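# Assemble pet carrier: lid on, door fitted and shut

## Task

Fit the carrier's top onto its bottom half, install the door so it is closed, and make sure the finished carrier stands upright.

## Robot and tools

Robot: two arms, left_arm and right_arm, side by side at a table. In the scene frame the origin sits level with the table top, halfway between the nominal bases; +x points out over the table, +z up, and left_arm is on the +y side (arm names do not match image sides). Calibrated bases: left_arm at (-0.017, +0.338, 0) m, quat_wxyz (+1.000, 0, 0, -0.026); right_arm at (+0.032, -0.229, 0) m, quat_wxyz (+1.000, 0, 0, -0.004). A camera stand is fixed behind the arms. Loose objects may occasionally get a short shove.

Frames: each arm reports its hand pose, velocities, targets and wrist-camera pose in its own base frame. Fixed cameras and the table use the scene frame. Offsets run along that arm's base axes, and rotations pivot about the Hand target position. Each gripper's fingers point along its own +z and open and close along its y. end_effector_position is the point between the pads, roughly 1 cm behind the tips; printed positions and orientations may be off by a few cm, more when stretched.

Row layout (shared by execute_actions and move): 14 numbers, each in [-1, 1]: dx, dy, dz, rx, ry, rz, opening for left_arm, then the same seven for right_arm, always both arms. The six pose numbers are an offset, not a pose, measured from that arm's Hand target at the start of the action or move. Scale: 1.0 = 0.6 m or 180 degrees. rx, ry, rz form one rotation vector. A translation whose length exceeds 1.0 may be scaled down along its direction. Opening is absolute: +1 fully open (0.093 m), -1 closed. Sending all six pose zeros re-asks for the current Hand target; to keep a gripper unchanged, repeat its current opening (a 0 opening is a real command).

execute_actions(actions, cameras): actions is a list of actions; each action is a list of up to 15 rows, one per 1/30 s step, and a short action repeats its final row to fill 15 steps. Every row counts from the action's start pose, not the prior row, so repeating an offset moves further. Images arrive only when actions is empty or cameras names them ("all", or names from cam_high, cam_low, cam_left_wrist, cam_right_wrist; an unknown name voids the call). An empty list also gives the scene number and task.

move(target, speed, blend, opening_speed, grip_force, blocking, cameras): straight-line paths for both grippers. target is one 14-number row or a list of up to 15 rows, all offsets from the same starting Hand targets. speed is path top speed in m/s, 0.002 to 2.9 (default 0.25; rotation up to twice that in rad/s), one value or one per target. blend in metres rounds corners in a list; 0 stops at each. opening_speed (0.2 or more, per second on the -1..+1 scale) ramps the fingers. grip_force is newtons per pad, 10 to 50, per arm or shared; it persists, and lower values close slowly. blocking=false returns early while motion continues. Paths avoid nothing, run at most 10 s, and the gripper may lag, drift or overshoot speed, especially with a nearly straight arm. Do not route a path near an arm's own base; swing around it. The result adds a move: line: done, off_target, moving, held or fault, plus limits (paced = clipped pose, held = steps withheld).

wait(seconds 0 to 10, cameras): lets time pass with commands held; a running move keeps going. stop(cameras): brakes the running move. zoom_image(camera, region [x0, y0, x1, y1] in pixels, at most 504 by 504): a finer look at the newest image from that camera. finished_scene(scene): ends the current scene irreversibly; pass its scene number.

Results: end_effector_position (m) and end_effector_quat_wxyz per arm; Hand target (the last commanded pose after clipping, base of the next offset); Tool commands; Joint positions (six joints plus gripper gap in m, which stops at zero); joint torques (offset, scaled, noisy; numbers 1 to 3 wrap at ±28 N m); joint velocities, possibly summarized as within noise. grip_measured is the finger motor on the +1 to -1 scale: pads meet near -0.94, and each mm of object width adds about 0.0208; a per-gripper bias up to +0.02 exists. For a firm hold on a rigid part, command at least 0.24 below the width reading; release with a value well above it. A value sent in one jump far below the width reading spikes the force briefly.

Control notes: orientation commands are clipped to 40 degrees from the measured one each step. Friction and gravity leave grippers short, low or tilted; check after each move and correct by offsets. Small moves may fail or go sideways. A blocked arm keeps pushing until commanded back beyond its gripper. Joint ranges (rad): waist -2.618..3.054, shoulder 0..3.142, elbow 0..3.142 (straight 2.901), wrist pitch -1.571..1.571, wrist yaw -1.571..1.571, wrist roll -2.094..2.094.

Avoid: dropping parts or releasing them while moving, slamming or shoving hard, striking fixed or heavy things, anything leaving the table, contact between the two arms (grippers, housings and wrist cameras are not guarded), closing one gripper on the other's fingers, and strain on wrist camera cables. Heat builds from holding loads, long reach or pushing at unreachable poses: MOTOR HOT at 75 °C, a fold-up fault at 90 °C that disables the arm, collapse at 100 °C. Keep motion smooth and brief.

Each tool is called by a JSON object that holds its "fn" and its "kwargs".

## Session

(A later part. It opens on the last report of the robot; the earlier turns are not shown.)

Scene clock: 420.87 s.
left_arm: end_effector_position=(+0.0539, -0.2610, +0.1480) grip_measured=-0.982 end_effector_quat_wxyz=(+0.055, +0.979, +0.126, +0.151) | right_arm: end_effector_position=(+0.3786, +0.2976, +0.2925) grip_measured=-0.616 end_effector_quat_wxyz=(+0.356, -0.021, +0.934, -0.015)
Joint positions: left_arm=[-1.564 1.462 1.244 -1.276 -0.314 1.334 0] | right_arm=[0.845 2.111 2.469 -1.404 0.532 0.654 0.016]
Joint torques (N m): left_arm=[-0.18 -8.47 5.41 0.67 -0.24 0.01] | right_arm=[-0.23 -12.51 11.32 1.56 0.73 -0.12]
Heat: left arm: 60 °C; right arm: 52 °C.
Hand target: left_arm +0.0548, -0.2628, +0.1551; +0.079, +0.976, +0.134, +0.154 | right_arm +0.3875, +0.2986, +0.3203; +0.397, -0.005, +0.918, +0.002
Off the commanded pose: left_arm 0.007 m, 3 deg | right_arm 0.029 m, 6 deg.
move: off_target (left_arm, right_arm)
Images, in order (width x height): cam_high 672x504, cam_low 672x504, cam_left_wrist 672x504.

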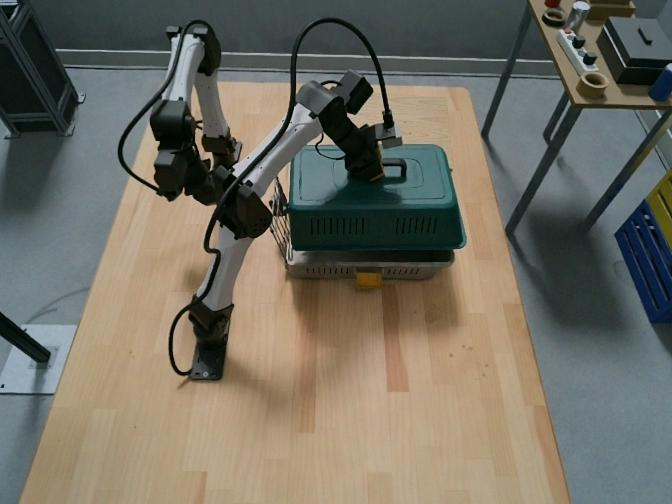

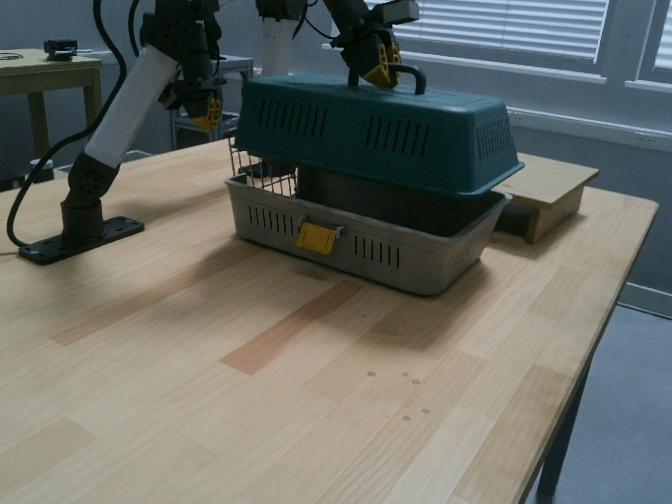

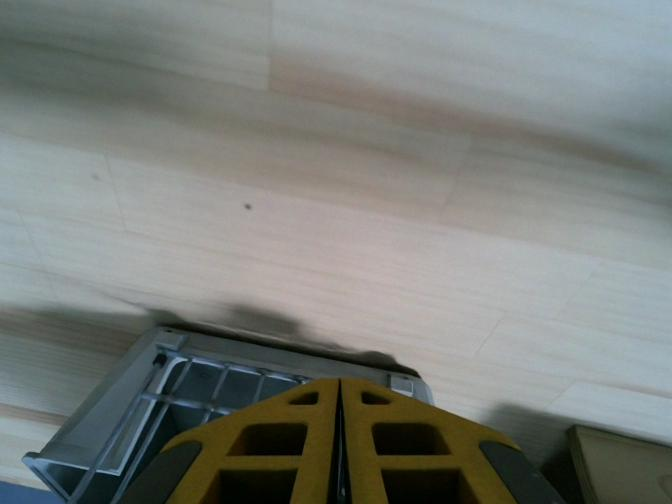

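{"fn": "move", "kwargs": {"target": [0.1,0.0,0,0,0,0,-1,0,0,0,0,0,0,-1], "speed": 0.06, "cameras": ["cam_left_wrist","cam_low","cam_high"]}}

{"fn": "zoom_image", "kwargs": {"camera": "cam_low", "region": [150, 30, 390, 210]}}

{"fn": "zoom_image", "kwargs": {"camera": "cam_high", "region": [200, 100, 380, 300]}}

Scene clock: 425.67 s.
left_arm: end_effector_position=(+0.1153, -0.2603, +0.1497) grip_measured=-0.982 end_effector_quat_wxyz=(+0.060, +0.976, +0.138, +0.159) | right_arm: end_effector_position=(+0.3786, +0.2976, +0.2925) grip_measured=-0.616 end_effector_quat_wxyz=(+0.356, -0.021, +0.934, -0.015)
Joint positions: left_arm=[-1.332 1.462 1.244 -1.196 -0.304 1.552 0] | right_arm=[0.845 2.111 2.469 -1.404 0.532 0.654 0.016]
Joint torques (N m): left_arm=[0.61 -7.91 5.81 0.85 0.03 0.33] | right_arm=[-0.25 -12.49 11.32 1.57 0.72 -0.12]
Heat: left arm: 60 °C; right arm: 52 °C.
Hand target: left_arm +0.1148, -0.2628, +0.1550; +0.079, +0.976, +0.134, +0.154 | right_arm +0.3875, +0.2986, +0.3203; +0.397, -0.005, +0.918, +0.002
Off the commanded pose: left_arm 0.006 m, 2 deg | right_arm 0.029 m, 6 deg.
move: off_target (right_arm)
Images, in order (width x height): cam_high 672x504, cam_low 672x504, cam_left_wrist 672x504.

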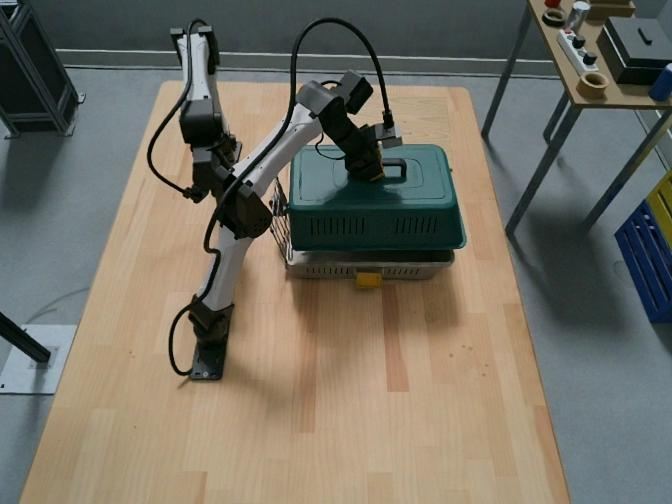

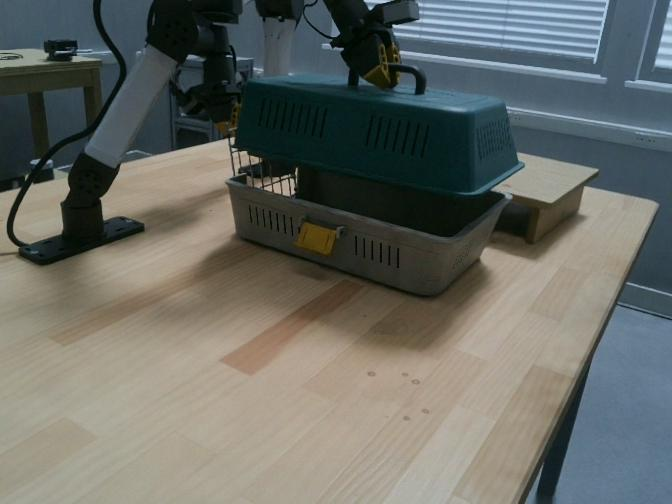

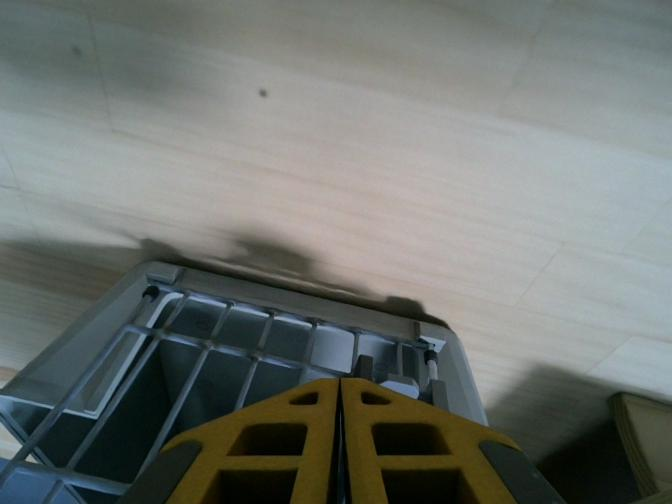

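Scaled by 2.100 from the camera's 672x504 image, which has a finer 960x720 frame.

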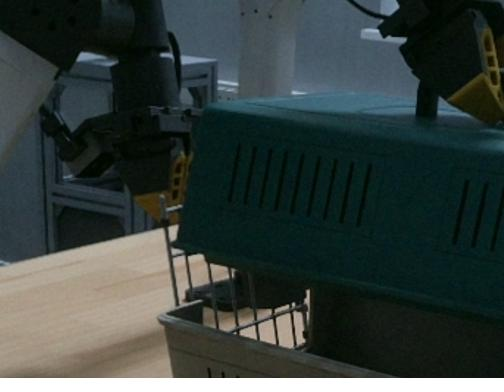

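Scaled by 2.520 from the camera's 672x504 image, which has a finer 960x720 frame.

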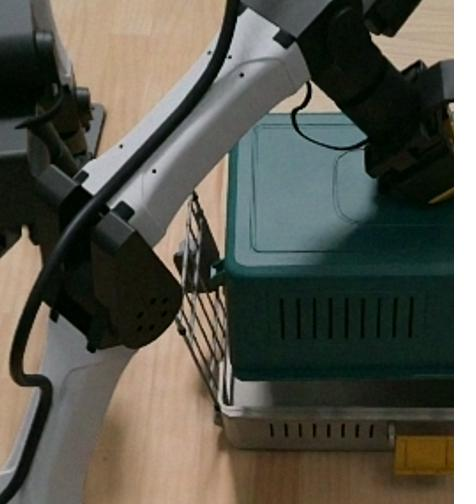

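{"fn": "move", "kwargs": {"target": [0.05,0.0,0,0,0,0,-1,0,0,0,0,0,0,-1], "speed": 0.05, "cameras": ["cam_left_wrist","cam_low","cam_high"]}}

{"fn": "zoom_image", "kwargs": {"camera": "cam_low", "region": [150, 30, 390, 210]}}

{"fn": "zoom_image", "kwargs": {"camera": "cam_high", "region": [200, 100, 380, 300]}}

Scene clock: 430.10 s.
left_arm: end_effector_position=(+0.1432, -0.2551, +0.1501) grip_measured=-0.982 end_effector_quat_wxyz=(+0.062, +0.976, +0.139, +0.157) | right_arm: end_effector_position=(+0.3786, +0.2976, +0.2925) grip_measured=-0.616 end_effector_quat_wxyz=(+0.356, -0.021, +0.934, -0.015)
Joint positions: left_arm=[-1.22 1.462 1.244 -1.16 -0.281 1.666 0] | right_arm=[0.845 2.111 2.469 -1.404 0.532 0.654 0.016]
Joint torques (N m): left_arm=[0.39 -5.93 7.47 0.89 0.04 0.35] | right_arm=[-0.25 -12.51 11.25 1.57 0.74 -0.11]
Heat: left arm: 59 °C; right arm: 52 °C.
Hand target: left_arm +0.1448, -0.2628, +0.1551; +0.079, +0.976, +0.134, +0.154 | right_arm +0.3875, +0.2986, +0.3203; +0.397, -0.005, +0.918, +0.002
Off the commanded pose: left_arm 0.009 m, 2 deg | right_arm 0.029 m, 6 deg.
move: off_target (right_arm)
Images, in order (width x height): cam_high 672x504, cam_low 672x504, cam_left_wrist 672x504.

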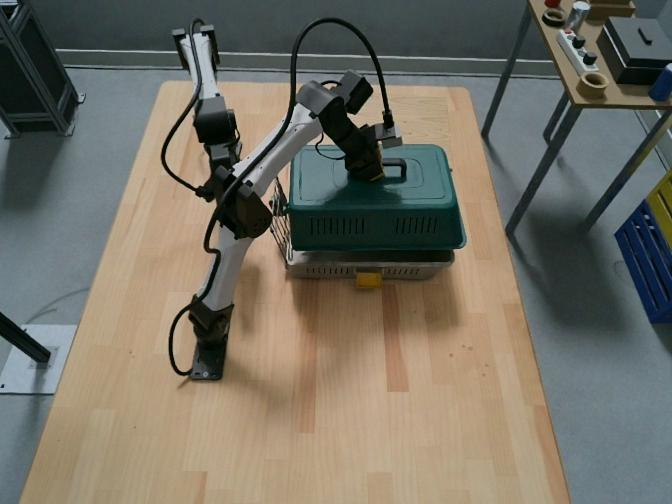

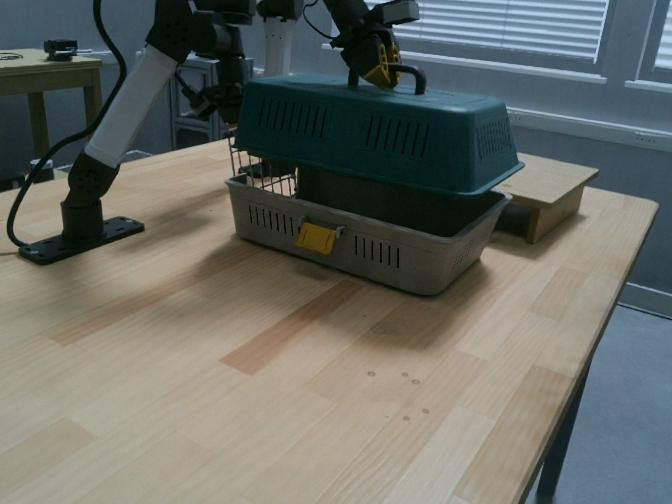

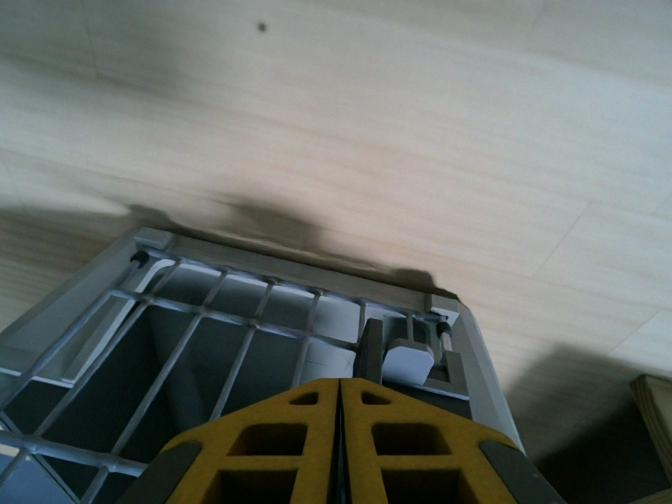

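Scaled by 2.100 from the camera's 672x504 image, which has a finer 960x720 frame.

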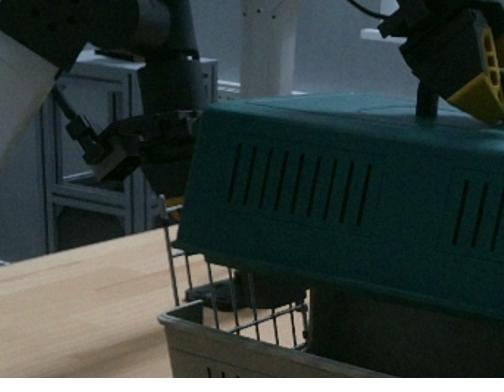

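Scaled by 2.520 from the camera's 672x504 image, which has a finer 960x720 frame.

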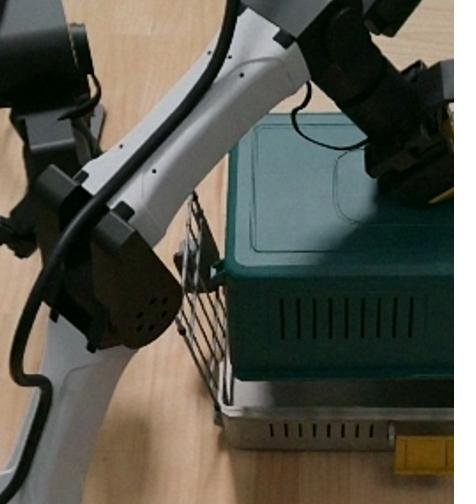

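{"fn": "move", "kwargs": {"target": [[0,-0.045,0,0,0,0,-1,0,0,0,0,0,0,-1],[0.075,-0.045,0.0,0,0,0,-1,0,0,0,0,0,0,-1]], "speed": 0.05, "cameras": ["cam_left_wrist","cam_low","cam_high"]}}

{"fn": "zoom_image", "kwargs": {"camera": "cam_low", "region": [150, 30, 390, 210]}}

{"fn": "zoom_image", "kwargs": {"camera": "cam_high", "region": [200, 100, 380, 300]}}

Scene clock: 436.60 s.
left_arm: end_effector_position=(+0.1854, -0.2781, +0.1486) grip_measured=-0.982 end_effector_quat_wxyz=(+0.060, +0.976, +0.140, +0.155) | right_arm: end_effector_position=(+0.3786, +0.2976, +0.2925) grip_measured=-0.616 end_effector_quat_wxyz=(+0.356, -0.021, +0.934, -0.015)
Joint positions: left_arm=[-1.111 1.603 1.373 -1.125 -0.256 1.774 0] | right_arm=[0.845 2.111 2.469 -1.404 0.532 0.654 0.016]
Joint torques (N m): left_arm=[0.47 -6.08 9.07 0.95 0.06 0.35] | right_arm=[-0.21 -12.49 11.28 1.56 0.74 -0.11]
Heat: left arm: 59 °C; right arm: 52 °C.
Hand target: left_arm +0.1898, -0.2899, +0.1552; +0.079, +0.976, +0.134, +0.154 | right_arm +0.3875, +0.2986, +0.3203; +0.397, -0.005, +0.918, +0.002
Off the commanded pose: left_arm 0.014 m, 2 deg | right_arm 0.029 m, 6 deg.
move: off_target (left_arm, right_arm)
Images, in order (width x height): cam_high 672x504, cam_low 672x504, cam_left_wrist 672x504.

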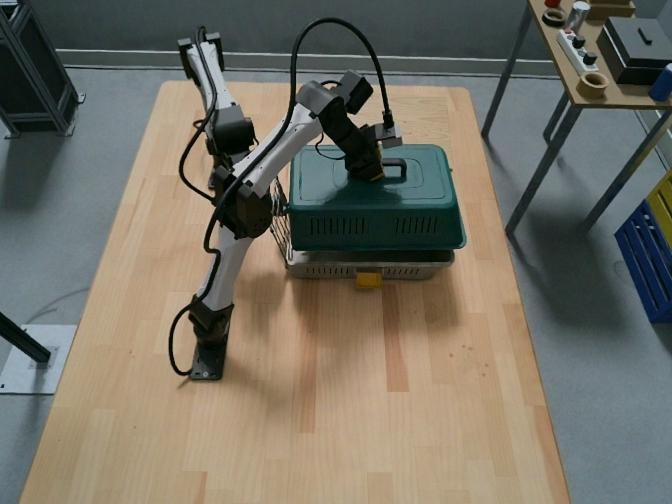

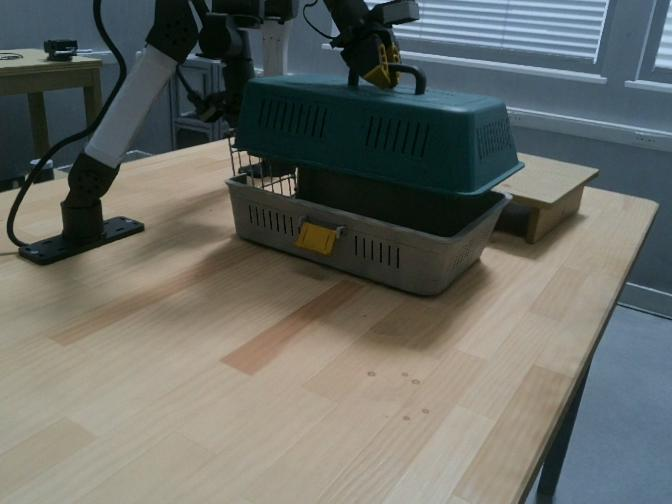

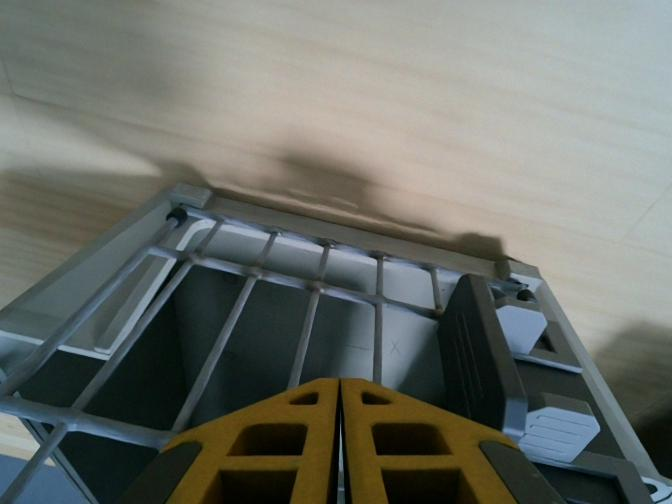

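Scaled by 2.100 from the camera's 672x504 image, which has a finer 960x720 frame.

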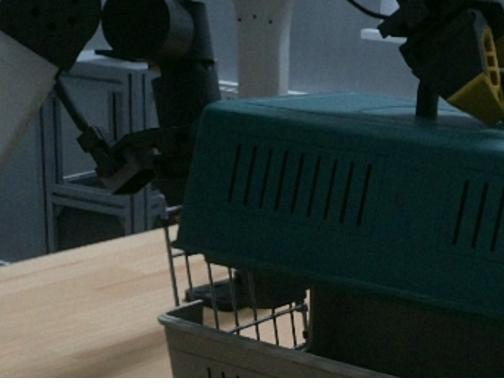

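Scaled by 2.520 from the camera's 672x504 image, which has a finer 960x720 frame.

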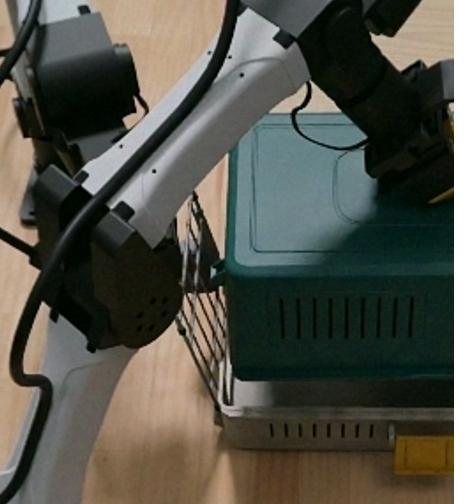

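{"fn": "move", "kwargs": {"target": [0.05,-0.015,0.0,0,0,0,-1,0,0,0,0,0,0,-1], "speed": 0.05, "cameras": ["cam_left_wrist","cam_low","cam_high"]}}

{"fn": "zoom_image", "kwargs": {"camera": "cam_low", "region": [150, 30, 390, 210]}}

{"fn": "zoom_image", "kwargs": {"camera": "cam_high", "region": [200, 100, 380, 300]}}

Scene clock: 440.70 s.
left_arm: end_effector_position=(+0.2145, -0.2879, +0.1488) grip_measured=-0.982 end_effector_quat_wxyz=(+0.061, +0.976, +0.140, +0.154) | right_arm: end_effector_position=(+0.3786, +0.2976, +0.2925) grip_measured=-0.616 end_effector_quat_wxyz=(+0.356, -0.021, +0.934, -0.015)
Joint positions: left_arm=[-1.041 1.683 1.459 -1.113 -0.238 1.844 0] | right_arm=[0.845 2.111 2.469 -1.404 0.532 0.654 0.016]
Joint torques (N m): left_arm=[0.4 -6.87 8.98 0.94 0.05 0.33] | right_arm=[-0.25 -12.49 11.28 1.56 0.73 -0.12]
Heat: left arm: 60 °C; right arm: 53 °C.
Hand target: left_arm +0.2198, -0.2989, +0.1552; +0.080, +0.976, +0.134, +0.154 | right_arm +0.3875, +0.2986, +0.3203; +0.397, -0.005, +0.918, +0.002
Off the commanded pose: left_arm 0.014 m, 2 deg | right_arm 0.029 m, 6 deg.
move: off_target (left_arm, right_arm)
Images, in order (width x height): cam_high 672x504, cam_low 672x504, cam_left_wrist 672x504.

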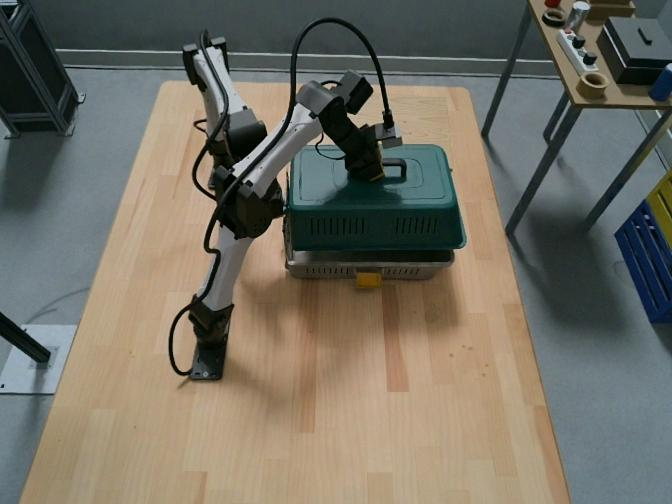

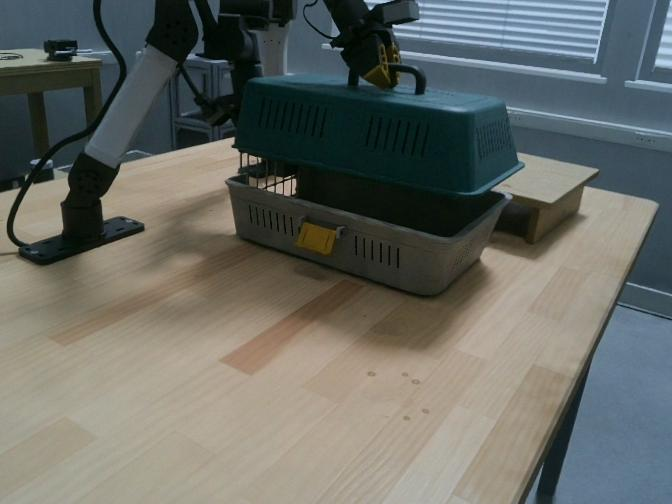

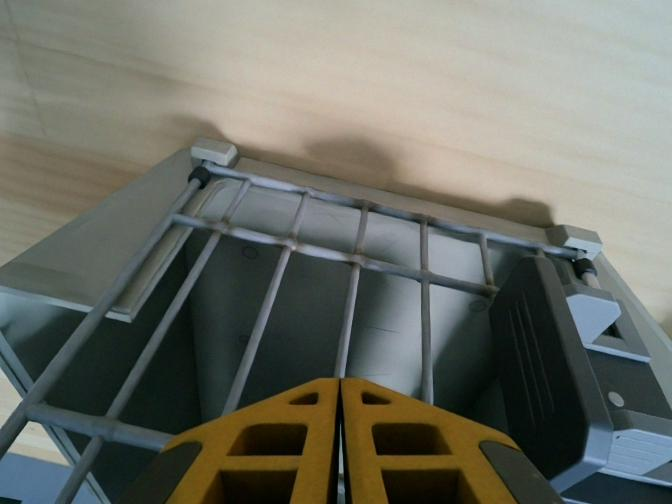

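Scaled by 2.100 from the camera's 672x504 image, which has a finer 960x720 frame.

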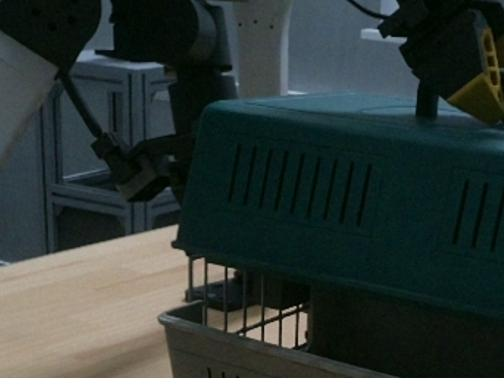

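Scaled by 2.520 from the camera's 672x504 image, which has a finer 960x720 frame.

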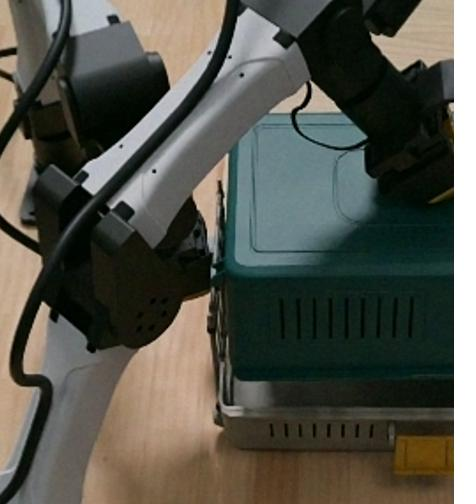

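{"fn": "move", "kwargs": {"target": [0,0,0.0,0,0,0,-1,-0.008,-0.012,-0.035,0,0.003,0,-1], "speed": 0.05, "cameras": ["cam_left_wrist","cam_low","cam_high"]}}

{"fn": "zoom_image", "kwargs": {"camera": "cam_low", "region": [200, 60, 530, 300]}}

{"fn": "zoom_image", "kwargs": {"camera": "cam_high", "region": [250, 130, 490, 310]}}

Scene clock: 447.97 s.
left_arm: end_effector_position=(+0.2144, -0.2880, +0.1487) grip_measured=-0.982 end_effector_quat_wxyz=(+0.061, +0.976, +0.140, +0.153) | right_arm: end_effector_position=(+0.3763, +0.2953, +0.2636) grip_measured=-0.616 end_effector_quat_wxyz=(+0.345, -0.025, +0.938, -0.026)
Joint positions: left_arm=[-1.041 1.683 1.459 -1.113 -0.237 1.845 0] | right_arm=[0.845 2.038 2.238 -1.279 0.53 0.654 0.016]
Joint torques (N m): left_arm=[0.44 -6.9 8.94 0.99 0.03 0.36] | right_arm=[-0.75 -17.14 7.1 1.72 0.65 -0.1]
Heat: left arm: 59 °C; right arm: 53 °C.
Hand target: left_arm +0.2198, -0.2989, +0.1552; +0.080, +0.976, +0.134, +0.154 | right_arm +0.3827, +0.2914, +0.2994; +0.393, -0.005, +0.920, +0.002
Off the commanded pose: left_arm 0.014 m, 2 deg | right_arm 0.036 m, 7 deg.
move: off_target (left_arm, right_arm)
Images, in order (width x height): cam_high 672x504, cam_low 672x504, cam_left_wrist 672x504.

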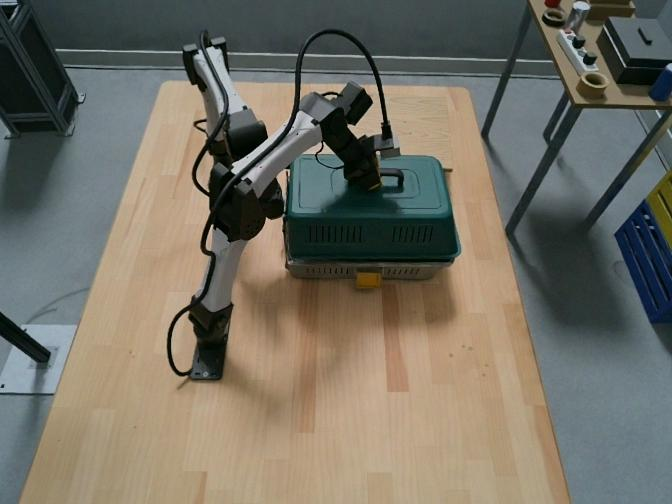

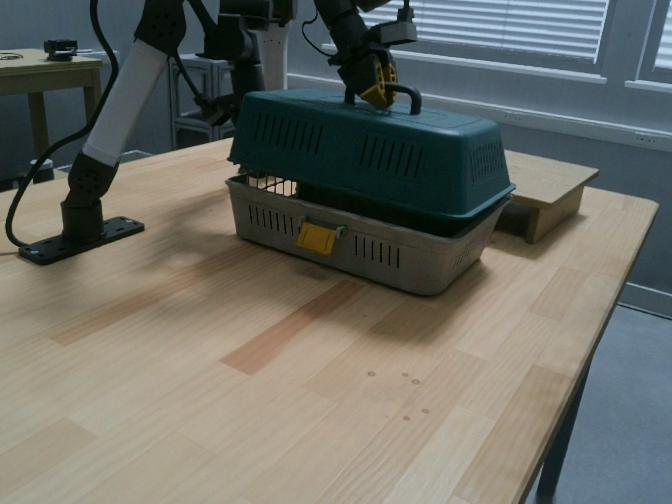

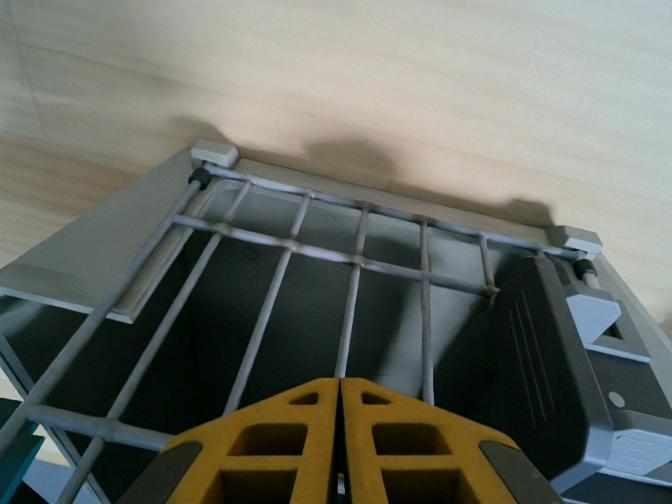

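Scaled by 1.527 from the camera's 672x504 image, which has a finer 960x720 frame.

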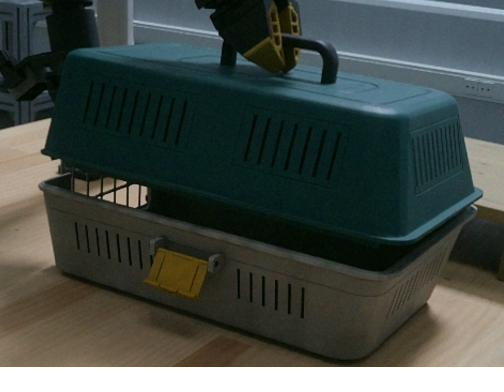

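Scaled by 2.100 from the camera's 672x504 image, which has a finer 960x720 frame.

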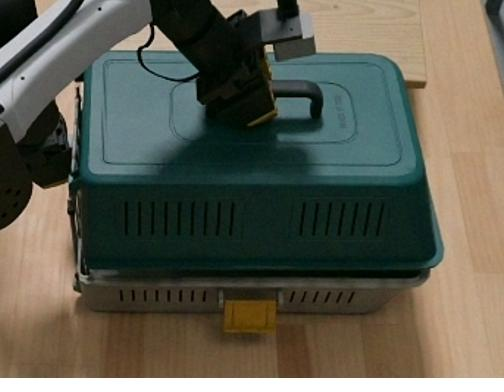

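{"fn": "zoom_image", "kwargs": {"camera": "cam_high", "region": [265, 150, 325, 280]}}

{"fn": "zoom_image", "kwargs": {"camera": "cam_low", "region": [205, 80, 325, 210]}}

Scaled by 3.877 from the camera's 672x504 image, which has a finer 960x720 frame.

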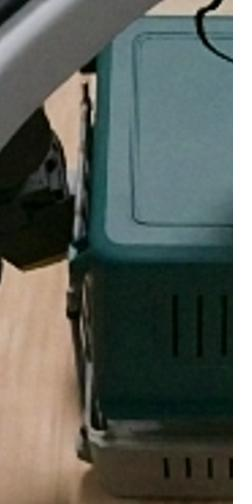

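Scaled by 3.877 from the camera's 672x504 image, which has a finer 960x720 frame.

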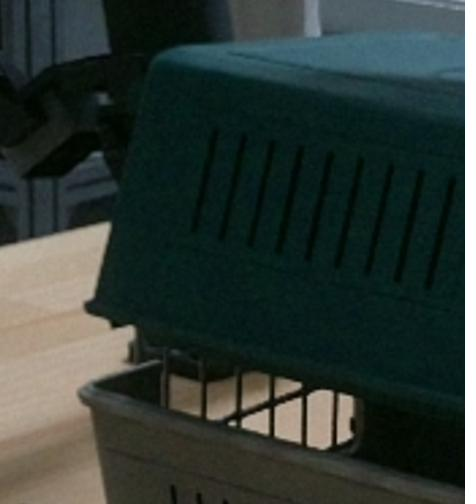

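{"fn": "move", "kwargs": {"target": [0,0,0.0,0,0,0,-1,-0.01,-0.01,-0.022,0,0.003,0,-1], "speed": 0.04, "cameras": ["cam_left_wrist","cam_low","cam_high"]}}

{"fn": "zoom_image", "kwargs": {"camera": "cam_low", "region": [200, 60, 530, 300]}}

{"fn": "zoom_image", "kwargs": {"camera": "cam_high", "region": [250, 130, 490, 310]}}

{"fn": "zoom_image", "kwargs": {"camera": "cam_high", "region": [265, 150, 325, 280]}}

Scene clock: 454.63 s.
left_arm: end_effector_position=(+0.2142, -0.2881, +0.1487) grip_measured=-0.982 end_effector_quat_wxyz=(+0.061, +0.977, +0.139, +0.153) | right_arm: end_effector_position=(+0.3707, +0.2880, +0.2499) grip_measured=-0.616 end_effector_quat_wxyz=(+0.342, -0.026, +0.939, -0.030)
Joint positions: left_arm=[-1.041 1.683 1.459 -1.113 -0.235 1.845 0] | right_arm=[0.843 1.975 2.091 -1.206 0.53 0.654 0.016]
Joint torques (N m): left_arm=[0.59 -6.89 8.94 0.96 0.05 0.33] | right_arm=[-0.7 -17.07 7.36 1.7 0.6 -0.07]
Heat: left arm: 59 °C; right arm: 53 °C.
Hand target: left_arm +0.2198, -0.2989, +0.1552; +0.079, +0.976, +0.134, +0.154 | right_arm +0.3768, +0.2852, +0.2861; +0.388, -0.005, +0.921, +0.002
Off the commanded pose: left_arm 0.014 m, 2 deg | right_arm 0.037 m, 7 deg.
move: off_target (left_arm, right_arm)
Images, in order (width x height): cam_high 672x504, cam_low 672x504, cam_left_wrist 672x504.

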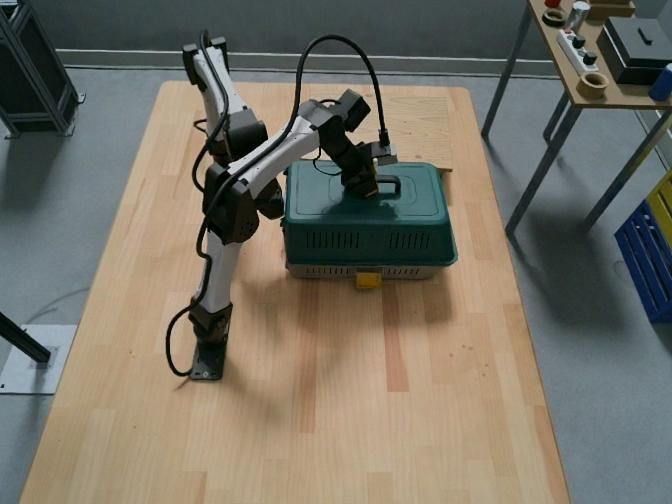

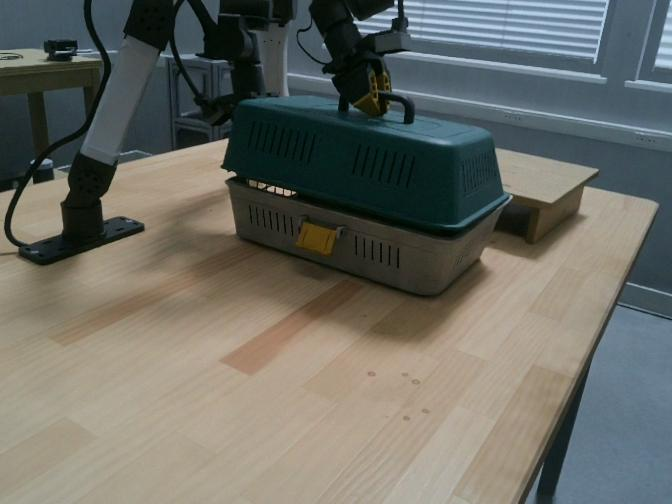

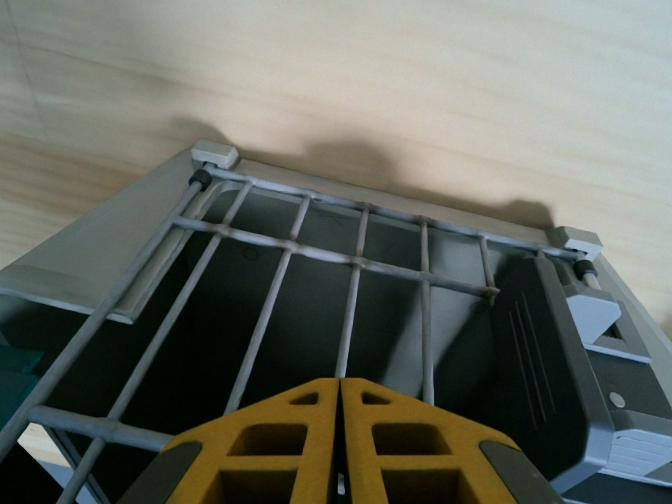

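Scaled by 1.527 from the camera's 672x504 image, which has a finer 960x720 frame.

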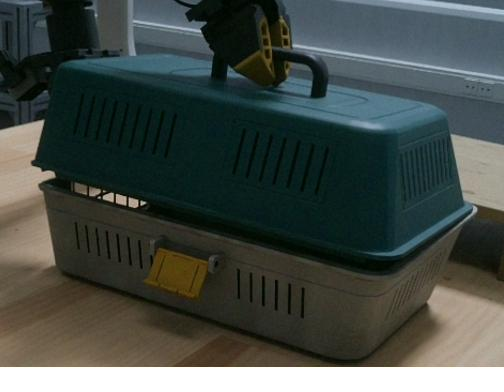

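Scaled by 2.100 from the camera's 672x504 image, which has a finer 960x720 frame.

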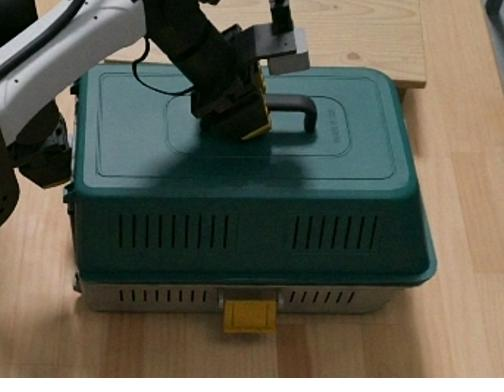

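Scaled by 3.877 from the camera's 672x504 image, which has a finer 960x720 frame.

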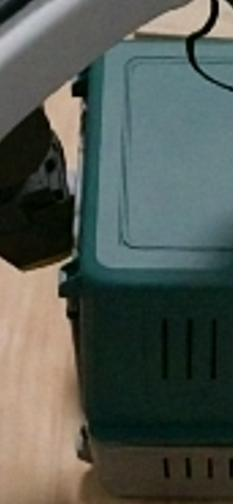

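{"fn": "move", "kwargs": {"target": [0,0,0.0,0,0,0,-1,0.005,0.008,-0.008,0.012,0.0,0.006,-1], "speed": 0.04, "cameras": ["cam_left_wrist","cam_low","cam_high"]}}

{"fn": "zoom_image", "kwargs": {"camera": "cam_low", "region": [200, 60, 530, 300]}}

{"fn": "zoom_image", "kwargs": {"camera": "cam_high", "region": [250, 130, 490, 310]}}

{"fn": "zoom_image", "kwargs": {"camera": "cam_high", "region": [265, 150, 325, 280]}}

Scene clock: 463.47 s.
left_arm: end_effector_position=(+0.2142, -0.2881, +0.1487) grip_measured=-0.982 end_effector_quat_wxyz=(+0.061, +0.977, +0.139, +0.153) | right_arm: end_effector_position=(+0.3730, +0.2901, +0.2450) grip_measured=-0.616 end_effector_quat_wxyz=(+0.342, -0.022, +0.939, -0.013)
Joint positions: left_arm=[-1.041 1.683 1.459 -1.113 -0.235 1.845 0] | right_arm=[0.834 1.954 2.038 -1.147 0.504 0.654 0.016]
Joint torques (N m): left_arm=[0.51 -6.74 8.98 0.95 0.08 0.36] | right_arm=[-0.69 -16.88 7.43 1.82 0.48 -0.16]
Heat: left arm: 58 °C; right arm: 54 °C.
Hand target: left_arm +0.2198, -0.2989, +0.1552; +0.079, +0.976, +0.134, +0.154 | right_arm +0.3798, +0.2901, +0.2813; +0.388, -0.006, +0.921, +0.023
Off the commanded pose: left_arm 0.014 m, 2 deg | right_arm 0.037 m, 7 deg.
move: off_target (left_arm, right_arm)
Images, in order (width x height): cam_high 672x504, cam_low 672x504, cam_left_wrist 672x504.

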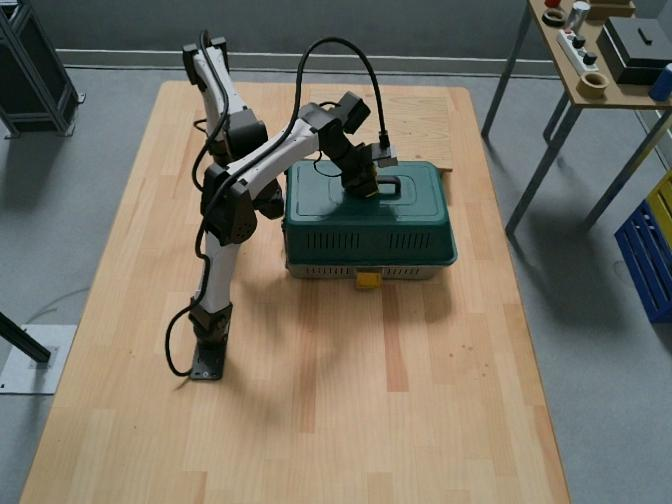

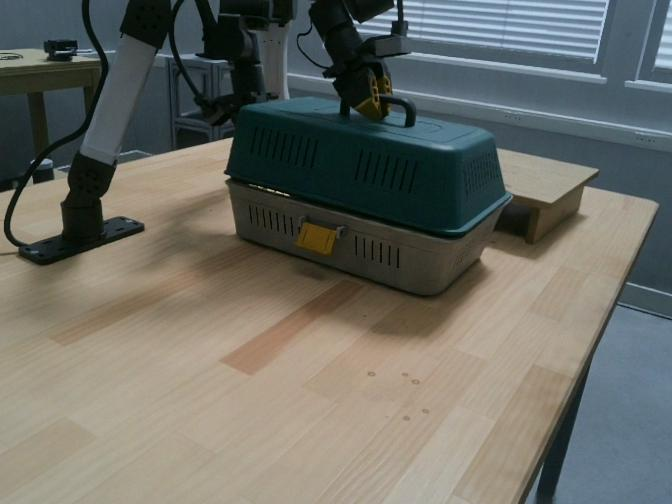

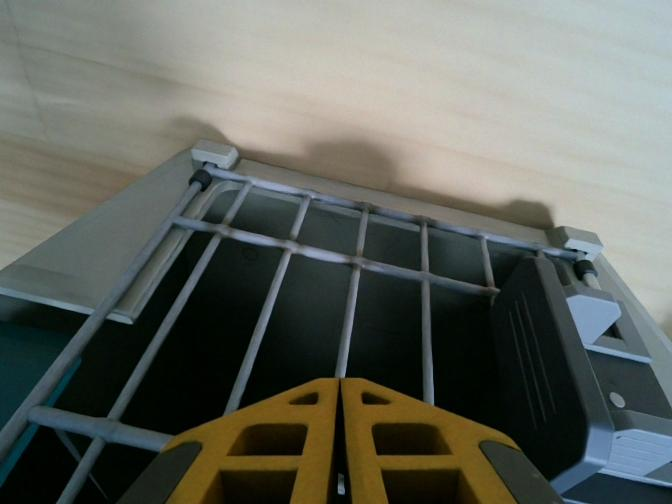

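Scaled by 1.527 from the camera's 672x504 image, which has a finer 960x720 frame.

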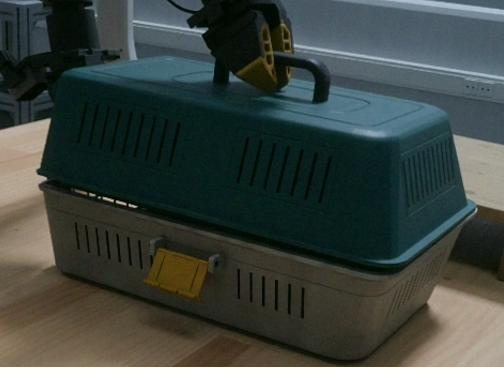

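Scaled by 2.100 from the camera's 672x504 image, which has a finer 960x720 frame.

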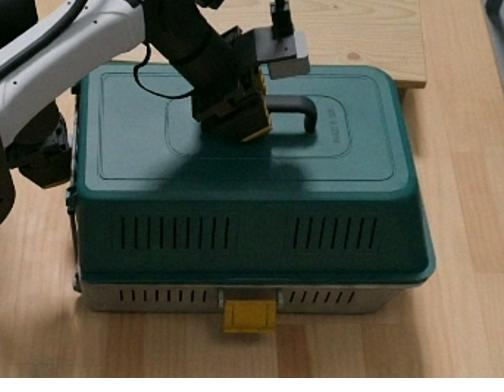

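Scaled by 3.877 from the camera's 672x504 image, which has a finer 960x720 frame.

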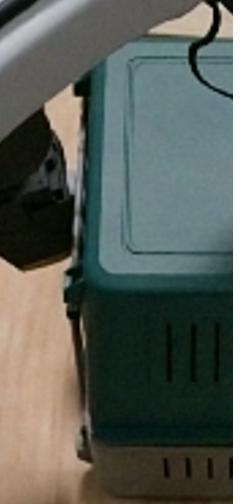

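{"fn": "move", "kwargs": {"target": [0,0,0.0,0,0,0,-1,0.004,0.001,-0.014,0.0,-0.02,0,-1], "speed": 0.04, "cameras": ["cam_left_wrist","cam_low","cam_high"]}}

{"fn": "zoom_image", "kwargs": {"camera": "cam_low", "region": [200, 60, 530, 300]}}

{"fn": "zoom_image", "kwargs": {"camera": "cam_high", "region": [250, 130, 490, 310]}}

{"fn": "zoom_image", "kwargs": {"camera": "cam_high", "region": [265, 150, 325, 280]}}

Scene clock: 468.40 s.
left_arm: end_effector_position=(+0.2142, -0.2881, +0.1487) grip_measured=-0.982 end_effector_quat_wxyz=(+0.061, +0.977, +0.139, +0.153) | right_arm: end_effector_position=(+0.3739, +0.2892, +0.2437) grip_measured=-0.616 end_effector_quat_wxyz=(+0.372, -0.022, +0.928, -0.004)
Joint positions: left_arm=[-1.041 1.683 1.459 -1.113 -0.235 1.845 0] | right_arm=[0.84 1.886 1.899 -1.01 0.533 0.633 0.016]
Joint torques (N m): left_arm=[0.59 -6.8 8.92 0.96 0.04 0.33] | right_arm=[-0.35 -14.84 7.09 2.01 0.61 -0.18]
Heat: left arm: 58 °C; right arm: 56 °C.
Hand target: left_arm +0.2198, -0.2989, +0.1552; +0.079, +0.976, +0.134, +0.154 | right_arm +0.3821, +0.2908, +0.2730; +0.417, -0.007, +0.909, +0.023
Off the commanded pose: left_arm 0.014 m, 2 deg | right_arm 0.030 m, 7 deg.
move: off_target (left_arm, right_arm)
Images, in order (width x height): cam_high 672x504, cam_low 672x504, cam_left_wrist 672x504.

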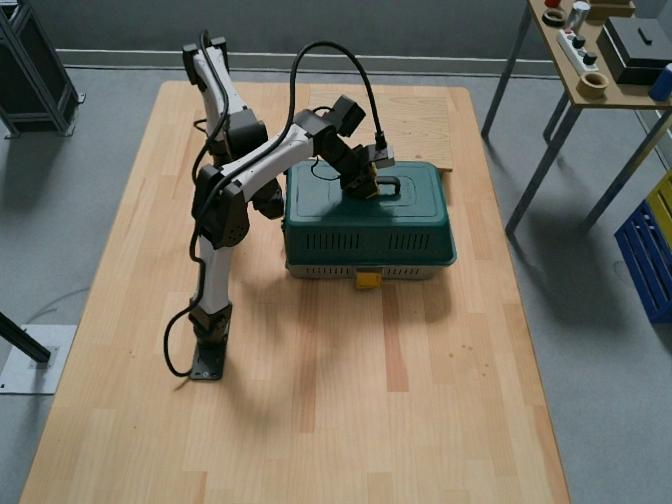

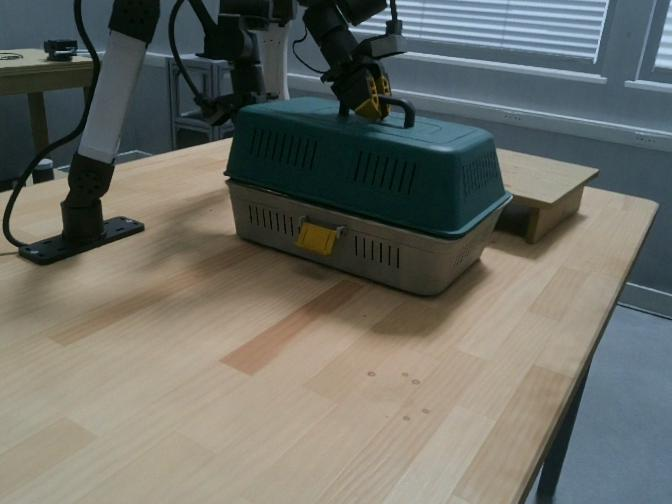

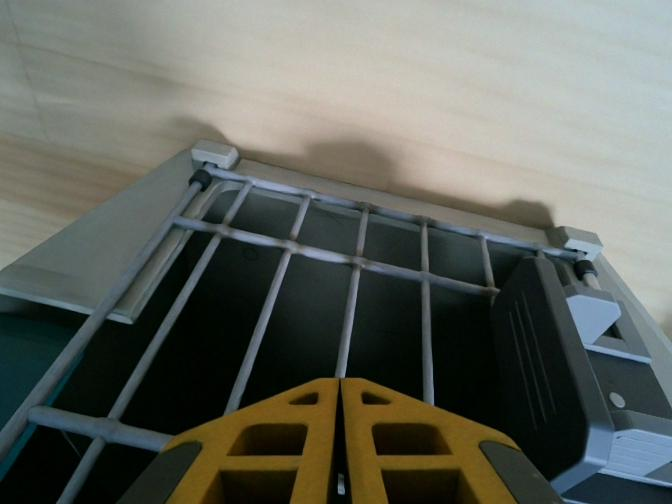

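Scaled by 1.527 from the camera's 672x504 image, which has a finer 960x720 frame.

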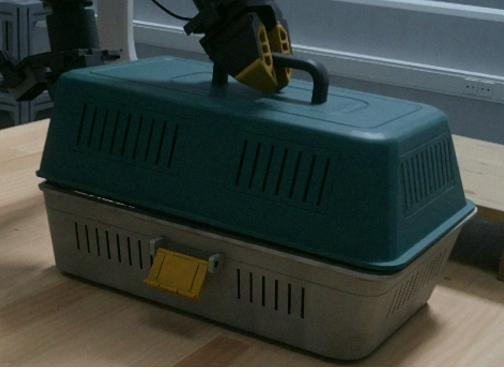

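Scaled by 2.100 from the camera's 672x504 image, which has a finer 960x720 frame.

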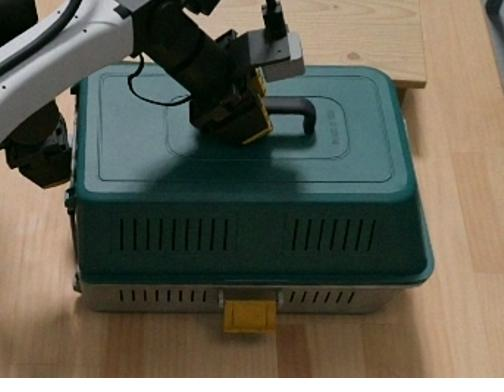

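Scaled by 3.877 from the camera's 672x504 image, which has a finer 960x720 frame.

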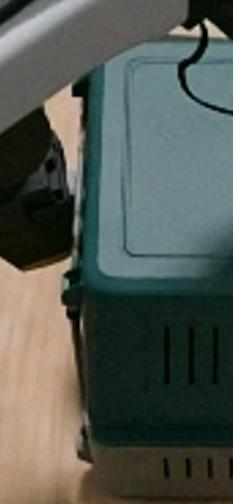

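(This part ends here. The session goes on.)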